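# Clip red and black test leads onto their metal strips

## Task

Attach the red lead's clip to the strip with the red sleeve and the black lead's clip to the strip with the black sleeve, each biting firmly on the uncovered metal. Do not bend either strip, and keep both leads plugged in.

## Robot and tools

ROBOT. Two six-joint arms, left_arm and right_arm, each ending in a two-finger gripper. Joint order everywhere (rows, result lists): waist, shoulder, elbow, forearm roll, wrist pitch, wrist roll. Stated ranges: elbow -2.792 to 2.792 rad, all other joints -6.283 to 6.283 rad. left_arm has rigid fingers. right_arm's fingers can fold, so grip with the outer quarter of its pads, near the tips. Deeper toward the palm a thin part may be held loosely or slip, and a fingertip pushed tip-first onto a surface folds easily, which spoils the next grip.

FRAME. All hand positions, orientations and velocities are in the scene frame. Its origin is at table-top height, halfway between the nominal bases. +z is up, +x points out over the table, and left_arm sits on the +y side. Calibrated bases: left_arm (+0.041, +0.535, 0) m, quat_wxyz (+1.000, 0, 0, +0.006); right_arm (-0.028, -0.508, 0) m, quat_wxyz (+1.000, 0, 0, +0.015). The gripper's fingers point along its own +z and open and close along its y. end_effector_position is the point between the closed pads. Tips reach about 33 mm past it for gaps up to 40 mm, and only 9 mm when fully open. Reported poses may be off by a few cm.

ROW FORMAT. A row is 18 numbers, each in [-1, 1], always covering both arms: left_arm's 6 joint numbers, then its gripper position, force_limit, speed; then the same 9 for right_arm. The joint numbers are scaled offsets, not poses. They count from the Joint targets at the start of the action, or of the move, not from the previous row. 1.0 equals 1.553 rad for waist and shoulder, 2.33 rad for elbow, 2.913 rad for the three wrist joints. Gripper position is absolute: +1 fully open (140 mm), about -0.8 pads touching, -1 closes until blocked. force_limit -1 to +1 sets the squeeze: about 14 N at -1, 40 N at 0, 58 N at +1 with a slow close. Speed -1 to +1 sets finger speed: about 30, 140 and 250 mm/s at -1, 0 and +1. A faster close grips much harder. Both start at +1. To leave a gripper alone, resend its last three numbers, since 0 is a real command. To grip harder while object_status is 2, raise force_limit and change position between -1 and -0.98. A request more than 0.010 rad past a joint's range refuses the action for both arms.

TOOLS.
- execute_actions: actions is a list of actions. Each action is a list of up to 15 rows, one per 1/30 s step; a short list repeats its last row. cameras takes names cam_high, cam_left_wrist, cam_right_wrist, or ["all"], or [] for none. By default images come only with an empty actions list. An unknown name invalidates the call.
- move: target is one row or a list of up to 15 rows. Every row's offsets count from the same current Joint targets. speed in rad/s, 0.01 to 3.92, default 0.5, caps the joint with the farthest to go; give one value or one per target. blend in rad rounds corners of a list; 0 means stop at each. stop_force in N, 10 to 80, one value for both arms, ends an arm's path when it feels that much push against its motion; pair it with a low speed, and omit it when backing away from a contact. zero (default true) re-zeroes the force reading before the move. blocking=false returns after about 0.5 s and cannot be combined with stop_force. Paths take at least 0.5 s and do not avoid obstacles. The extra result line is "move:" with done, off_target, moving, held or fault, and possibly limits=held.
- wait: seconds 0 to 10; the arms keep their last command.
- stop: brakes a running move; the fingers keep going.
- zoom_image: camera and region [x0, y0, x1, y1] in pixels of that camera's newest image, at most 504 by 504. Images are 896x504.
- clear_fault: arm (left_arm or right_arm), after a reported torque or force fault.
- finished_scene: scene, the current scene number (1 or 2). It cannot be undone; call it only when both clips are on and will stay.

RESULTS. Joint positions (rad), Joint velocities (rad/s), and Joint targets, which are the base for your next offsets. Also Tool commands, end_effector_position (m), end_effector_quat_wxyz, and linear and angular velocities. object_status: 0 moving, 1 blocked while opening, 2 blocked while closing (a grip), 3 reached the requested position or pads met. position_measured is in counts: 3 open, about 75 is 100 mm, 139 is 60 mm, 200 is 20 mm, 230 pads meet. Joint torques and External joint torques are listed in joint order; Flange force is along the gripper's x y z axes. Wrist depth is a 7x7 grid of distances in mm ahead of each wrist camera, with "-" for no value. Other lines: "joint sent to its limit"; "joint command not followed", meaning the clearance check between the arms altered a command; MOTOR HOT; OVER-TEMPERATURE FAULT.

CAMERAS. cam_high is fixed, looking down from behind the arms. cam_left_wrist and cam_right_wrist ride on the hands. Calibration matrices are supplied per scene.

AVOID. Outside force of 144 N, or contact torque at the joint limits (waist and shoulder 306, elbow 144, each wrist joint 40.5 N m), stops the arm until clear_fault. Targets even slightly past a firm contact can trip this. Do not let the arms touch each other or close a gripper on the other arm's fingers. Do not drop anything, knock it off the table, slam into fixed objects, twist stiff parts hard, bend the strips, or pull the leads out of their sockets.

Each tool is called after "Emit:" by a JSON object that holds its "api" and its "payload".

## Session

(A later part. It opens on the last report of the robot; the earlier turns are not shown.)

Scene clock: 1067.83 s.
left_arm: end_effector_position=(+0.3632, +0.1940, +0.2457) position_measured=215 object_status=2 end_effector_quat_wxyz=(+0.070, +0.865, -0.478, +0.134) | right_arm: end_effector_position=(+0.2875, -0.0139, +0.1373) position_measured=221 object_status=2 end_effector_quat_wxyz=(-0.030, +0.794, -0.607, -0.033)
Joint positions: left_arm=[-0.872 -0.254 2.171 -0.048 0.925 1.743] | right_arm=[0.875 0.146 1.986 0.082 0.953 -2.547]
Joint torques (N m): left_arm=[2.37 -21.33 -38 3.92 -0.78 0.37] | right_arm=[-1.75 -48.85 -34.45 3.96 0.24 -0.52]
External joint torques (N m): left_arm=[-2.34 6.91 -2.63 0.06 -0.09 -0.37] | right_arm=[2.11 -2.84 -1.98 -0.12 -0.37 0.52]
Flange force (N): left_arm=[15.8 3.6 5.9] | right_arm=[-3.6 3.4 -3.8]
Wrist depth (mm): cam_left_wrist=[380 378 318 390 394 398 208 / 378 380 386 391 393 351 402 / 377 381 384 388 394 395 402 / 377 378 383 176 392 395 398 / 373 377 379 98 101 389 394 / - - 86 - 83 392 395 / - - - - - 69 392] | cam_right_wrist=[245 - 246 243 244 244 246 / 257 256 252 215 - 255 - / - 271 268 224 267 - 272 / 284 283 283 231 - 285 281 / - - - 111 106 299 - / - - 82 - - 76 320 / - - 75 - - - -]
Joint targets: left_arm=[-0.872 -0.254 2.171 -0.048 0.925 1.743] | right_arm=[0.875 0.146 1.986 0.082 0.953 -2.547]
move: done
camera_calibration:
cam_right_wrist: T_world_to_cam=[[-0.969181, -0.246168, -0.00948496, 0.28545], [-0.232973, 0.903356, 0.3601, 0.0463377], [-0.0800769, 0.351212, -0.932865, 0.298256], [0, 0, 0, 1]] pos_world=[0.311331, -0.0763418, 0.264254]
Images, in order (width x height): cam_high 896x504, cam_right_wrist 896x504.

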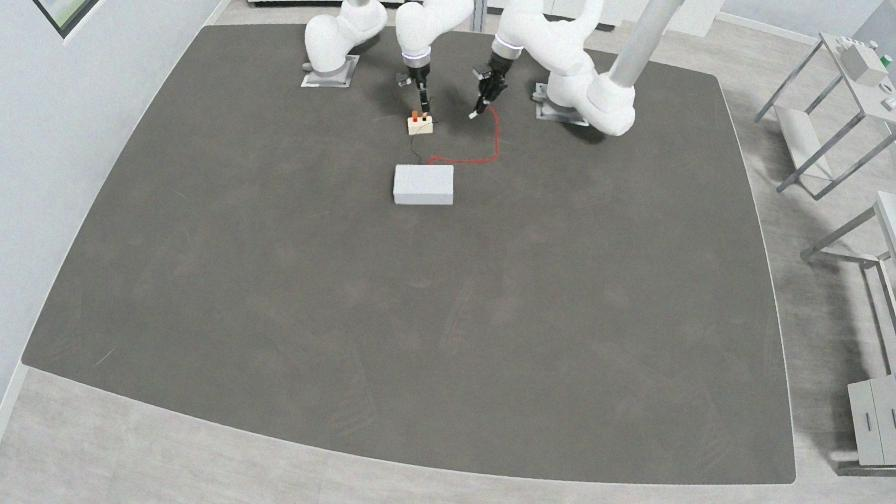

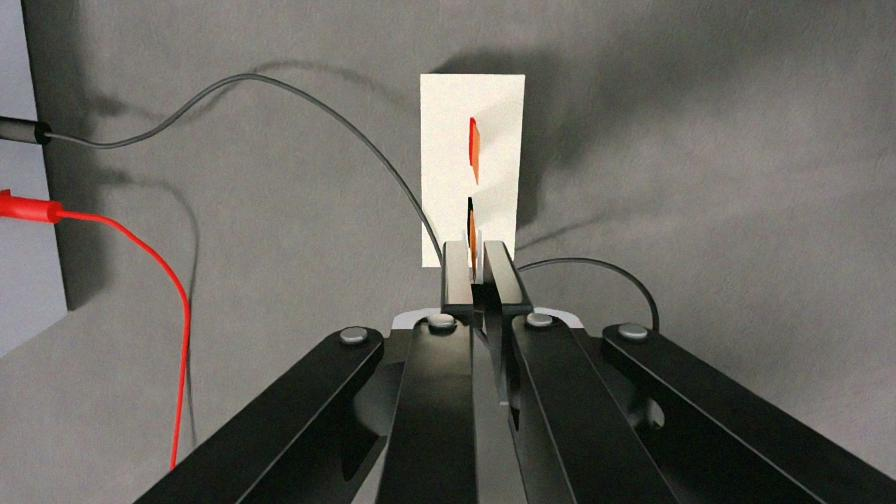

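Emit:
{"api": "move", "payload": {"target": [[0,0,0,0,0,0,-0.97,-0.02,-1,0,0,0,0,0,0,-0.5,-1,-1],[0,0,0,0,0,0,-0.97,-0.02,-1,0,-0.0216,-0.017,-0.0014,0.0258,0.0024,-0.5,-1,-1],[0,0,0,0,0,0,-0.97,-0.02,-1,0,-0.15,-0.017,-0.0014,0.0258,0.0024,-0.5,-1,-1],[0,0,0,0,0,0,-0.97,-0.02,-1,-0.7,-0.15,-0.017,-0.0014,0.0258,0.0024,-0.5,-1,-1]], "speed": [0.15,0.15,0.3,0.6], "cameras": ["cam_left_wrist","cam_high"]}}

Emit:
{"api": "zoom_image", "payload": {"camera": "cam_left_wrist", "region": [580, 0, 800, 220]}}

Emit:
{"api": "zoom_image", "payload": {"camera": "cam_high", "region": [390, 90, 460, 160]}}

Scene clock: 1083.17 s.
left_arm: end_effector_position=(+0.3632, +0.1940, +0.2457) position_measured=215 object_status=2 end_effector_quat_wxyz=(+0.070, +0.865, -0.478, +0.134) | right_arm: end_effector_position=(+0.5392, -0.5543, +0.2902) position_measured=192 object_status=3 end_effector_quat_wxyz=(+0.126, -0.366, +0.921, -0.039)
Joint positions: left_arm=[-0.872 -0.254 2.171 -0.048 0.925 1.743] | right_arm=[-0.213 -0.087 1.946 0.078 1.028 -2.54]
Joint torques (N m): left_arm=[2.26 -20.51 -37.67 3.92 -0.73 0.37] | right_arm=[-0.37 -30.06 -39.53 4.45 -0.27 -0.51]
External joint torques (N m): left_arm=[-2.2 6.03 -2.92 0.06 -0.14 -0.37] | right_arm=[0.39 -2.64 -2.33 -0.1 -0.42 0.5]
Flange force (N): left_arm=[14.9 3.6 4.7] | right_arm=[-1.9 1.2 -3.8]
Wrist depth (mm): cam_left_wrist=[378 382 319 392 395 398 404 / 380 380 385 390 393 395 402 / 378 381 382 387 391 395 401 / 374 380 381 181 388 394 398 / 372 381 350 100 120 392 395 / 371 - 86 - 83 392 394 / - - - - - 69 392] | cam_right_wrist=[- - - 373 366 353 346 / - - - - 383 374 357 / - - 463 428 414 399 386 / - - 507 - 442 425 409 / 657 - 98 112 114 444 438 / 677 - 95 - - 94 - / - - - - - - -]
Joint targets: left_arm=[-0.872 -0.254 2.171 -0.048 0.925 1.743] | right_arm=[-0.213 -0.087 1.946 0.078 1.028 -2.540]
move: done
camera_calibration:
cam_left_wrist: T_world_to_cam=[[-0.817196, -0.57583, 0.0247105, 0.409391], [-0.576349, 0.816158, -0.0413394, 0.0815881], [0.00363681, -0.0480243, -0.99884, 0.39881], [0, 0, 0, 1]] pos_world=[0.380125, 0.188303, 0.391604]
Images, in order (width x height): cam_high 896x504, cam_left_wrist 896x504.

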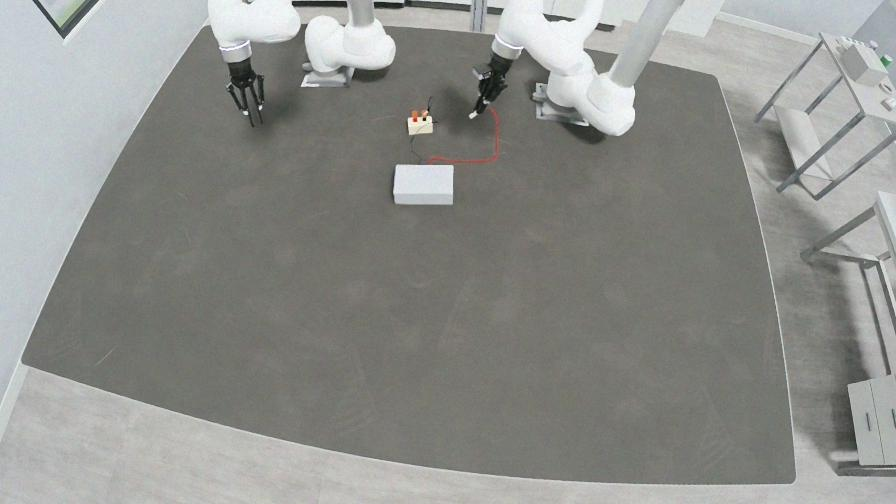

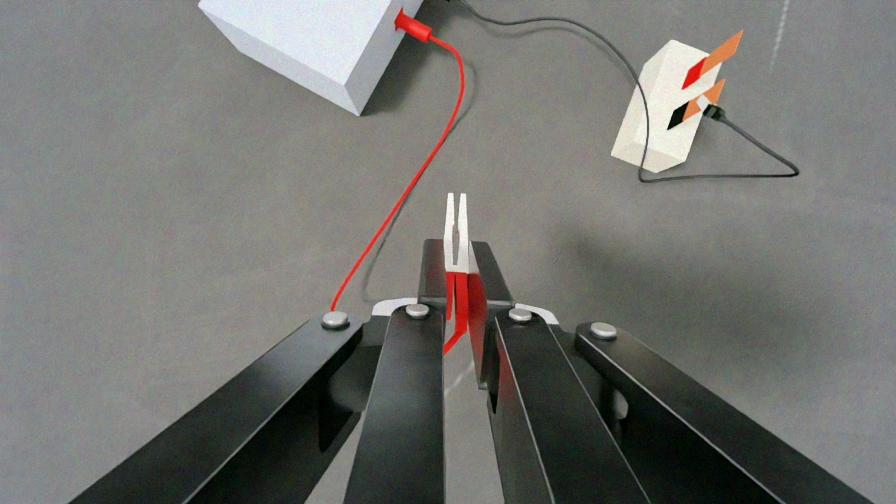

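Scaled by 2.291 from the camera's 896x504 image, which has a finer 1280x720 frame.

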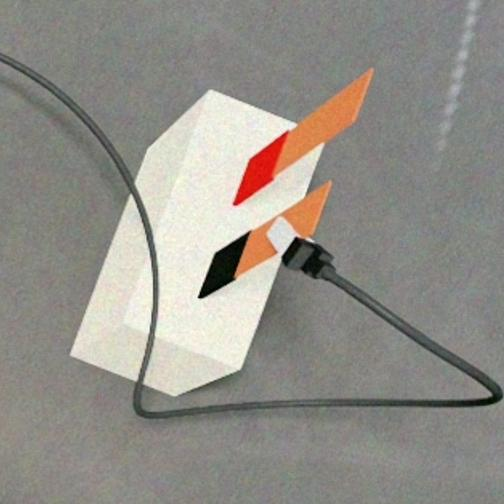

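Scaled by 7.200 from the camera's 896x504 image, which has a finer 1280x720 frame.

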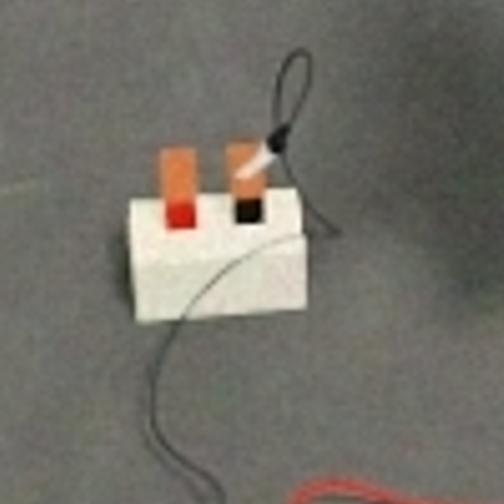

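Emit:
{"api": "move", "payload": {"target": [-0.0367,0.1719,-0.173,0.0093,0.0903,0.6032,-1,0.1,-1,0,0,0,0,0,0,-0.5,-1,-1], "speed": 0.6, "cameras": ["cam_high"]}}

Scene clock: 1138.60 s.
left_arm: end_effector_position=(+0.4356, +0.0660, +0.3286) position_measured=217 object_status=2 end_effector_quat_wxyz=(+0.033, -0.150, +0.985, -0.080) | right_arm: end_effector_position=(+0.5392, -0.5544, +0.2902) position_measured=192 object_status=3 end_effector_quat_wxyz=(+0.126, -0.366, +0.921, -0.039)
Joint positions: left_arm=[-0.929 0.013 1.768 -0.021 1.188 3.5] | right_arm=[-0.213 -0.087 1.946 0.078 1.028 -2.54]
Joint torques (N m): left_arm=[2.37 -50.61 -39.22 4.09 -0.28 0.26] | right_arm=[-1.93 -29.83 -39.47 4.45 -0.3 -0.53]
External joint torques (N m): left_arm=[-2.35 7.59 -2.55 0.07 -0.19 -0.26] | right_arm=[1.91 -2.82 -2.31 -0.12 -0.39 0.52]
Flange force (N): left_arm=[-2.1 -16.6 2.1] | right_arm=[-4.3 3.4 -3.8]
Wrist depth (mm): cam_left_wrist=[478 451 432 422 399 386 374 / 494 477 458 433 419 400 388 / 526 500 476 456 438 422 403 / 549 529 494 427 461 442 423 / 590 562 432 101 463 465 445 / 623 - 80 - 83 - 464 / - - - - - 68 489] | cam_right_wrist=[423 409 389 367 353 351 - / - - 418 - - - - / 513 477 - 449 414 427 383 / - 513 543 466 441 - 401 / 615 591 99 118 115 - 473 / - 82 95 554 - 94 - / - - - - - - -]
Joint targets: left_arm=[-0.929 0.013 1.768 -0.021 1.188 3.500] | right_arm=[-0.213 -0.087 1.946 0.078 1.028 -2.540]
move: done
Images, in order (width x height): cam_high 896x504.

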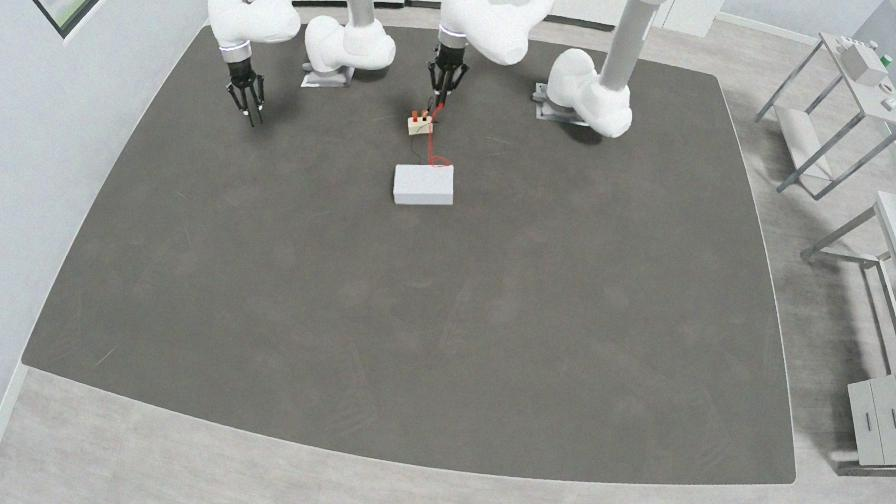

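Emit:
{"api": "move", "payload": {"target": [[-0.0918,0.1339,-0.0933,0,0.0031,0.5094,-1,0.1,-1,0,0,0,0,0,0,-0.5,-1,-1],[-0.1845,0.0452,-0.0235,0,-0.0055,0.4617,-1,0.1,-1,0,0,0,0,0,0,-0.5,-1,-1],[-0.1845,0.092,0.0473,-0.0012,-0.087,0.46,-1,0.1,-1,0,0,0,0,0,0,-0.5,-1,-1]], "speed": [0.6,0.4,0.2], "blend": [0.1,0,0], "cameras": ["cam_left_wrist","cam_high"]}}

Emit:
{"api": "zoom_image", "payload": {"camera": "cam_left_wrist", "region": [380, 60, 540, 320]}}

Emit:
{"api": "zoom_image", "payload": {"camera": "cam_high", "region": [390, 70, 460, 160]}}

Scene clock: 1156.37 s.
left_arm: end_effector_position=(+0.3020, -0.0654, +0.1880) position_measured=217 object_status=2 end_effector_quat_wxyz=(+0.069, +0.610, +0.787, -0.053) | right_arm: end_effector_position=(+0.5392, -0.5544, +0.2902) position_measured=192 object_status=3 end_effector_quat_wxyz=(+0.126, -0.366, +0.921, -0.039)
Joint positions: left_arm=[-1.216 0.156 1.878 -0.024 0.935 4.84] | right_arm=[-0.213 -0.087 1.946 0.078 1.028 -2.54]
Joint torques (N m): left_arm=[2.51 -62.44 -36.04 3.77 -0.6 0.35] | right_arm=[-1.82 -29.99 -39.51 4.44 -0.29 -0.55]
External joint torques (N m): left_arm=[-2.5 8.01 -2.22 0.07 0.16 -0.35] | right_arm=[1.86 -2.62 -2.16 -0.11 -0.38 0.54]
Flange force (N): left_arm=[-15.7 -2.1 6.1] | right_arm=[-4.3 3.3 -3.5]
Wrist depth (mm): cam_left_wrist=[273 273 274 268 276 277 271 / 291 292 292 258 294 297 261 / 312 312 314 273 317 317 254 / 337 338 339 181 341 338 271 / 366 366 356 101 357 371 289 / 396 - 80 - 82 392 407 / - - - - - 68 439] | cam_right_wrist=[- - - 368 376 - 335 / - - - 425 385 - - / - - - - - - 354 / 560 - - 449 455 440 - / 593 - 525 113 115 452 - / - - 95 - - 94 - / - - - - - - -]
Joint targets: left_arm=[-1.216 0.156 1.878 -0.024 0.935 4.840] | right_arm=[-0.213 -0.087 1.946 0.078 1.028 -2.540]
move: done; blend cut to 0.0813 rad at target 1
camera_calibration:
cam_left_wrist: T_world_to_cam=[[0.951647, 0.307166, 0.00408429, -0.261119], [0.276814, -0.863224, 0.42216, -0.198983], [0.133199, -0.400617, -0.906512, 0.2495], [0, 0, 0, 1]] pos_world=[0.270341, 0.00839443, 0.311244]
Images, in order (width x height): cam_high 896x504, cam_left_wrist 896x504.

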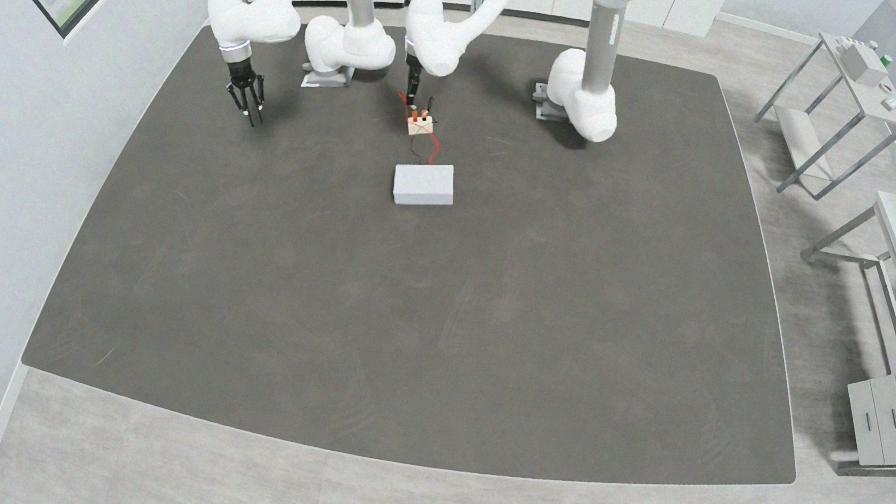

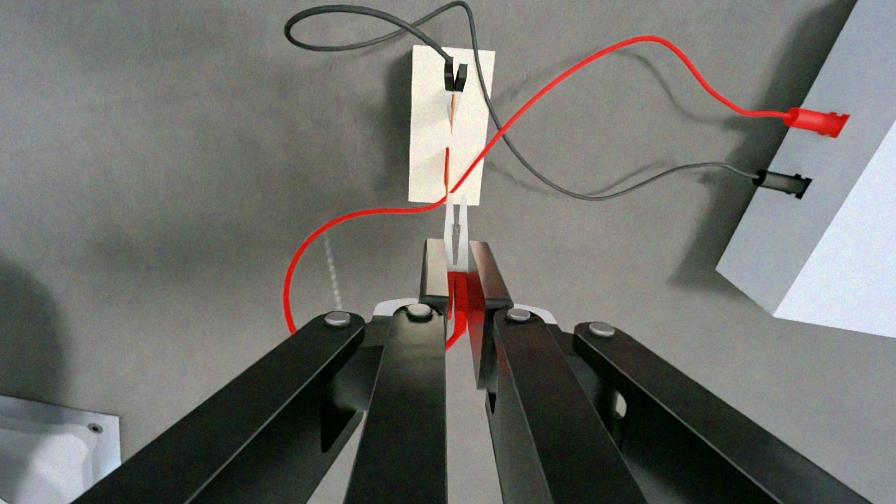

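Scaled by 1.938 from the camera's 896x504 image, which has a finer 1280x720 frame.

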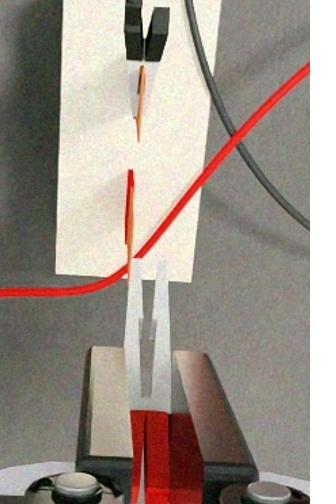

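Scaled by 5.600 from the camera's 896x504 image, which has a finer 1280x720 frame.

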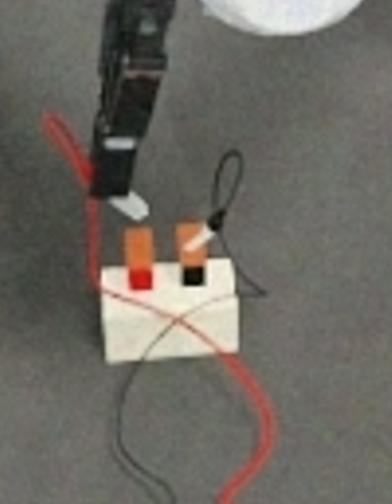

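Emit:
{"api": "move", "payload": {"target": [-0.0041,-0.0033,0.0027,0,-0.0004,-0.0024,-1,0.1,-1,0,0,0,0,0,0,-0.5,-1,-1], "speed": 0.1, "cameras": ["cam_left_wrist"]}}

Emit:
{"api": "zoom_image", "payload": {"camera": "cam_left_wrist", "region": [400, 130, 510, 310]}}

Scene clock: 1174.43 s.
left_arm: end_effector_position=(+0.2970, -0.0638, +0.1878) position_measured=217 object_status=2 end_effector_quat_wxyz=(+0.069, +0.610, +0.788, -0.054) | right_arm: end_effector_position=(+0.5392, -0.5544, +0.2902) position_measured=192 object_status=3 end_effector_quat_wxyz=(+0.126, -0.366, +0.921, -0.039)
Joint positions: left_arm=[-1.222 0.151 1.884 -0.024 0.933 4.833] | right_arm=[-0.213 -0.087 1.946 0.078 1.028 -2.54]
Joint torques (N m): left_arm=[2.56 -61.3 -35.49 3.81 -0.31 0.44] | right_arm=[-1.55 -29.93 -39.51 4.47 -0.31 -0.53]
External joint torques (N m): left_arm=[-2.54 7.59 -2.69 0.02 -0.13 -0.44] | right_arm=[1.57 -2.61 -2.3 -0.12 -0.38 0.52]
Flange force (N): left_arm=[-15.9 -2.4 5.9] | right_arm=[-3.9 2.7 -3.7]
Wrist depth (mm): cam_left_wrist=[273 274 273 271 276 276 274 / 291 292 293 255 - 296 267 / 313 313 314 273 315 317 266 / 337 333 340 181 341 334 271 / 366 374 - 101 357 371 289 / 391 - 80 - 83 391 406 / - - - - - 68 441] | cam_right_wrist=[- 407 - 380 357 354 - / 469 447 426 - - - 362 / - 472 - - - 398 - / - 541 498 475 - - 409 / 619 571 528 111 117 455 - / - - 95 - - 95 469 / - - - - - - -]
Joint targets: left_arm=[-1.222 0.151 1.884 -0.024 0.933 4.833] | right_arm=[-0.213 -0.087 1.946 0.078 1.028 -2.540]
move: done
camera_calibration:
cam_left_wrist: T_world_to_cam=[[0.95151, 0.307603, 0.00284701, -0.256498], [0.277715, -0.862963, 0.422102, -0.196473], [0.132297, -0.400843, -0.906544, 0.250827], [0, 0, 0, 1]] pos_world=[0.265441, 0.00989306, 0.311047]
Images, in order (width x height): cam_left_wrist 896x504.

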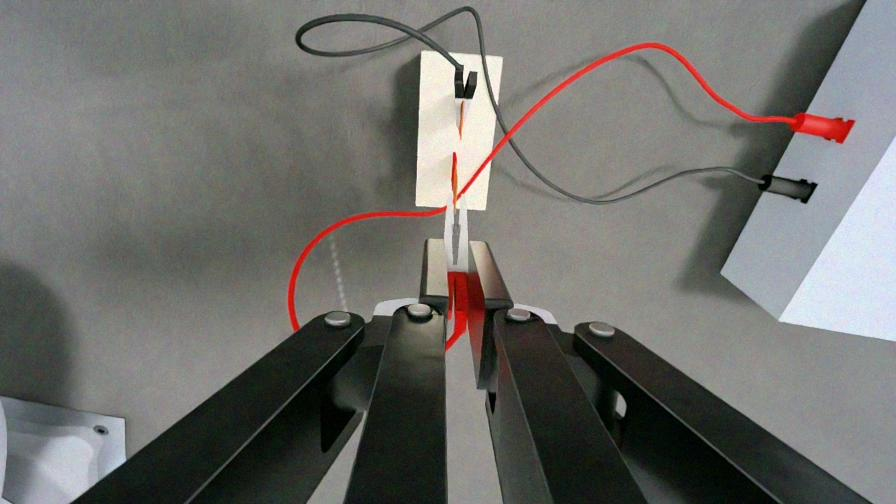

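Scaled by 2.800 from the camera's 896x504 image, which has a finer 1280x720 frame.

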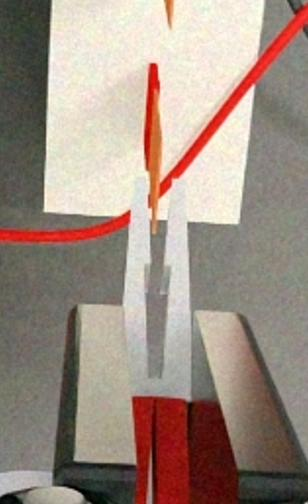

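Emit:
{"api": "move", "payload": {"target": [0,0.02,0.0171,0,-0.0243,-0.0007,-1,0.1,-1,0,0,0,0,0,0,-0.5,-1,-1], "speed": 0.06, "stop_force": 10, "cameras": ["cam_left_wrist","cam_high"]}}

Emit:
{"api": "zoom_image", "payload": {"camera": "cam_left_wrist", "region": [400, 100, 510, 310]}}

Emit:
{"api": "zoom_image", "payload": {"camera": "cam_high", "region": [390, 80, 450, 150]}}

Scene clock: 1183.07 s.
left_arm: end_effector_position=(+0.2972, -0.0637, +0.1498) position_measured=217 object_status=2 end_effector_quat_wxyz=(+0.069, +0.609, +0.789, -0.053) | right_arm: end_effector_position=(+0.5392, -0.5544, +0.2902) position_measured=192 object_status=3 end_effector_quat_wxyz=(+0.126, -0.366, +0.921, -0.039)
Joint positions: left_arm=[-1.222 0.182 1.924 -0.024 0.863 4.831] | right_arm=[-0.213 -0.087 1.946 0.078 1.028 -2.54]
Joint torques (N m): left_arm=[2.51 -63.47 -34.21 3.64 -0.29 0.38] | right_arm=[-1.79 -29.9 -39.49 4.48 -0.29 -0.54]
External joint torques (N m): left_arm=[-2.49 7.9 -2.45 0.05 -0.14 -0.38] | right_arm=[1.85 -2.75 -2.27 -0.14 -0.39 0.53]
Flange force (N): left_arm=[-15.4 -2.3 7.5] | right_arm=[-4.3 3.3 -3.8]
Wrist depth (mm): cam_left_wrist=[239 240 240 240 242 242 241 / 256 256 257 213 258 260 256 / 274 275 276 231 277 277 265 / 295 296 298 181 299 299 259 / 327 322 312 101 314 326 253 / 348 - 80 - 83 344 357 / - - - - - 68 386] | cam_right_wrist=[- 407 399 357 370 363 - / - 442 423 441 - 366 - / - - 476 436 - - - / 510 529 - 471 434 437 - / 639 561 98 117 114 450 - / 670 - 95 541 - 95 475 / - - - - - - -]
Joint targets: left_arm=[-1.222 0.182 1.924 -0.024 0.863 4.831] | right_arm=[-0.213 -0.087 1.946 0.078 1.028 -2.540]
move: done
camera_calibration:
cam_left_wrist: T_world_to_cam=[[0.950409, 0.310984, 0.00331453, -0.256281], [0.28062, -0.862108, 0.421927, -0.181086], [0.13407, -0.400073, -0.906624, 0.215958], [0, 0, 0, 1]] pos_world=[0.265434, 0.00998254, 0.273047]
Images, in order (width x height): cam_high 896x504, cam_left_wrist 896x504.

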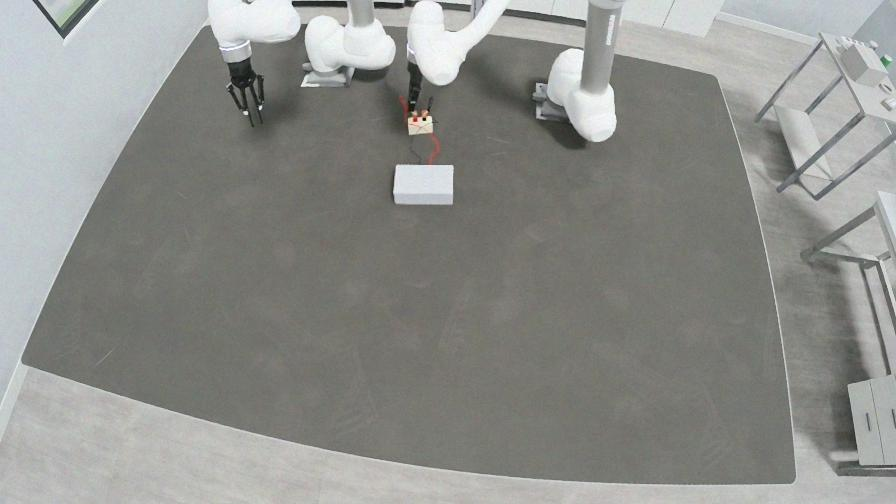

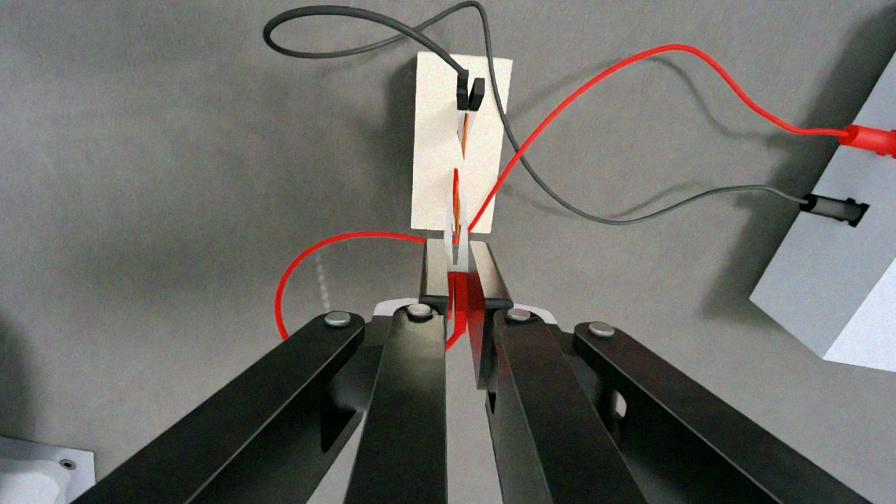

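Scaled by 2.400 from the camera's 896x504 image, which has a finer 1280x720 frame.

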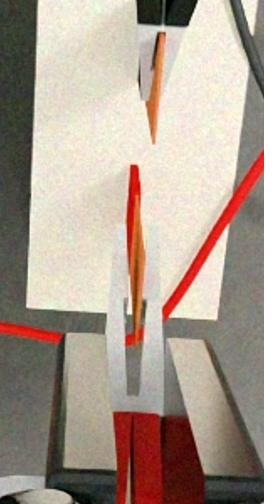

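Scaled by 7.200 from the camera's 896x504 image, which has a finer 1280x720 frame.

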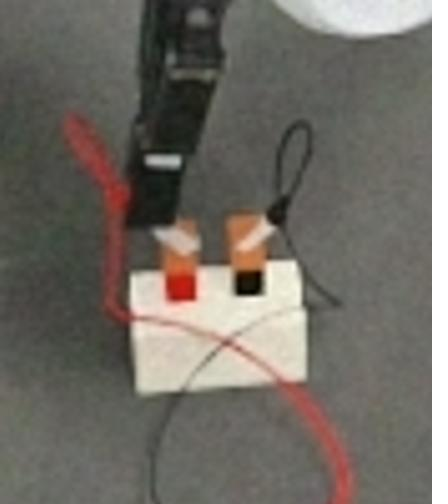

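Emit:
{"api": "move", "payload": {"target": [[0,0,0,0,0,0,-0.4,0.1,-1,0,0,0,0,0,0,-0.5,-1,-1],[0,-0.02,-0.0171,0,0.0243,0.0007,-0.4,0.1,-1,0,0,0,0,0,0,-0.5,-1,-1],[0,-0.12,-0.05,0,0.06,0.0007,-0.4,0.1,-1,0,0,0,0,0,0,-0.5,-1,-1]], "speed": [0.1,0.08,0.2], "cameras": ["cam_left_wrist","cam_high"]}}

Scene clock: 1228.67 s.
left_arm: end_effector_position=(+0.2928, -0.0542, +0.3264) position_measured=179 object_status=3 end_effector_quat_wxyz=(+0.122, +0.607, +0.781, -0.087) | right_arm: end_effector_position=(+0.5392, -0.5544, +0.2902) position_measured=192 object_status=3 end_effector_quat_wxyz=(+0.126, -0.366, +0.921, -0.039)
Joint positions: left_arm=[-1.222 -0.005 1.808 -0.024 1.037 4.833] | right_arm=[-0.213 -0.087 1.946 0.078 1.028 -2.54]
Joint torques (N m): left_arm=[2.31 -47.89 -38.6 4.11 -0.6 0.39] | right_arm=[-1.8 -29.94 -39.41 4.45 -0.3 -0.53]
External joint torques (N m): left_arm=[-2.28 6.51 -3.25 0.06 -0.19 -0.39] | right_arm=[1.97 -3.21 -2.52 -0.09 -0.38 0.53]
Flange force (N): left_arm=[-15.9 -2.3 2.9] | right_arm=[-4.3 3.6 -4.4]
Wrist depth (mm): cam_left_wrist=[385 388 388 383 391 380 333 / 418 439 421 414 424 376 362 / 442 463 462 462 467 411 454 / 304 510 496 497 525 520 525 / 301 538 92 552 110 579 575 / 293 - - 661 75 95 - / - - - - - - 63] | cam_right_wrist=[- - 413 383 369 357 343 / - - - 389 - 376 360 / 486 482 463 - - 396 - / - 518 491 457 443 - - / - - 99 113 117 - - / - - 95 - - 94 - / - - - - - - -]
Joint targets: left_arm=[-1.222 -0.005 1.808 -0.024 1.037 4.833] | right_arm=[-0.213 -0.087 1.946 0.078 1.028 -2.540]
move: done
camera_calibration:
cam_left_wrist: T_world_to_cam=[[0.951978, 0.306054, 0.00825231, -0.257902], [0.25453, -0.80612, 0.534214, -0.272147], [0.170151, -0.50646, -0.845309, 0.344003], [0, 0, 0, 1]] pos_world=[0.256255, 0.0337728, 0.438302]
Images, in order (width x height): cam_high 896x504, cam_left_wrist 896x504.

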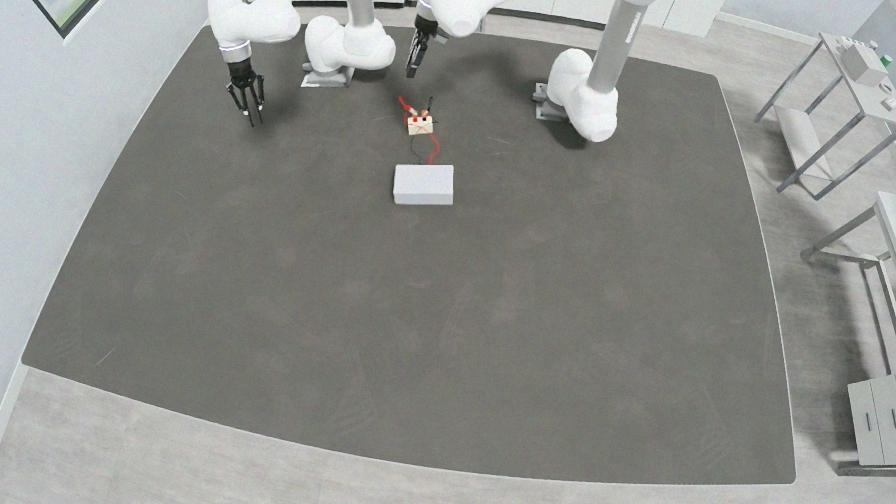

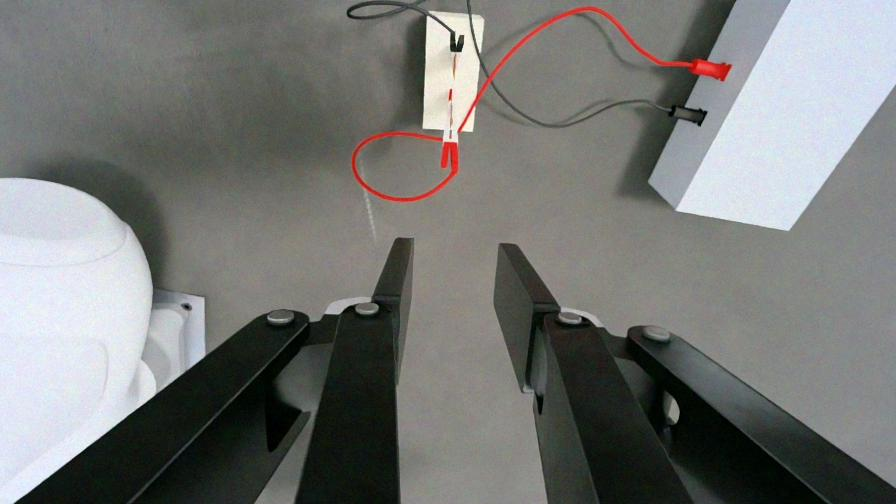

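Emit:
{"api": "zoom_image", "payload": {"camera": "cam_left_wrist", "region": [340, 0, 560, 210]}}

Emit:
{"api": "zoom_image", "payload": {"camera": "cam_high", "region": [390, 85, 450, 145]}}

Scaled by 2.291 from the camera's 896x504 image, which has a finer 1280x720 frame.

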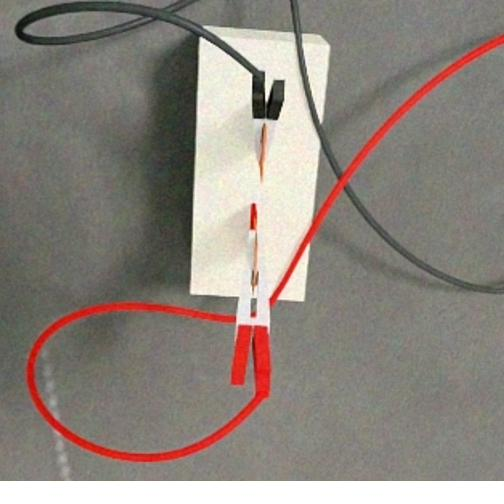

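Scaled by 8.400 from the camera's 896x504 image, which has a finer 1280x720 frame.

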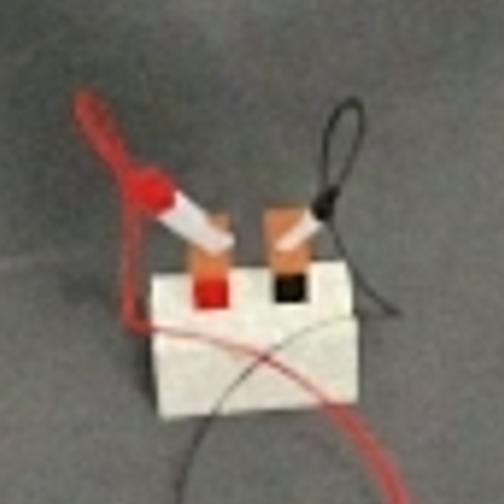

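Emit:
{"api": "finished_scene", "payload": {"scene": 1}}

The scene is finished: the task was done.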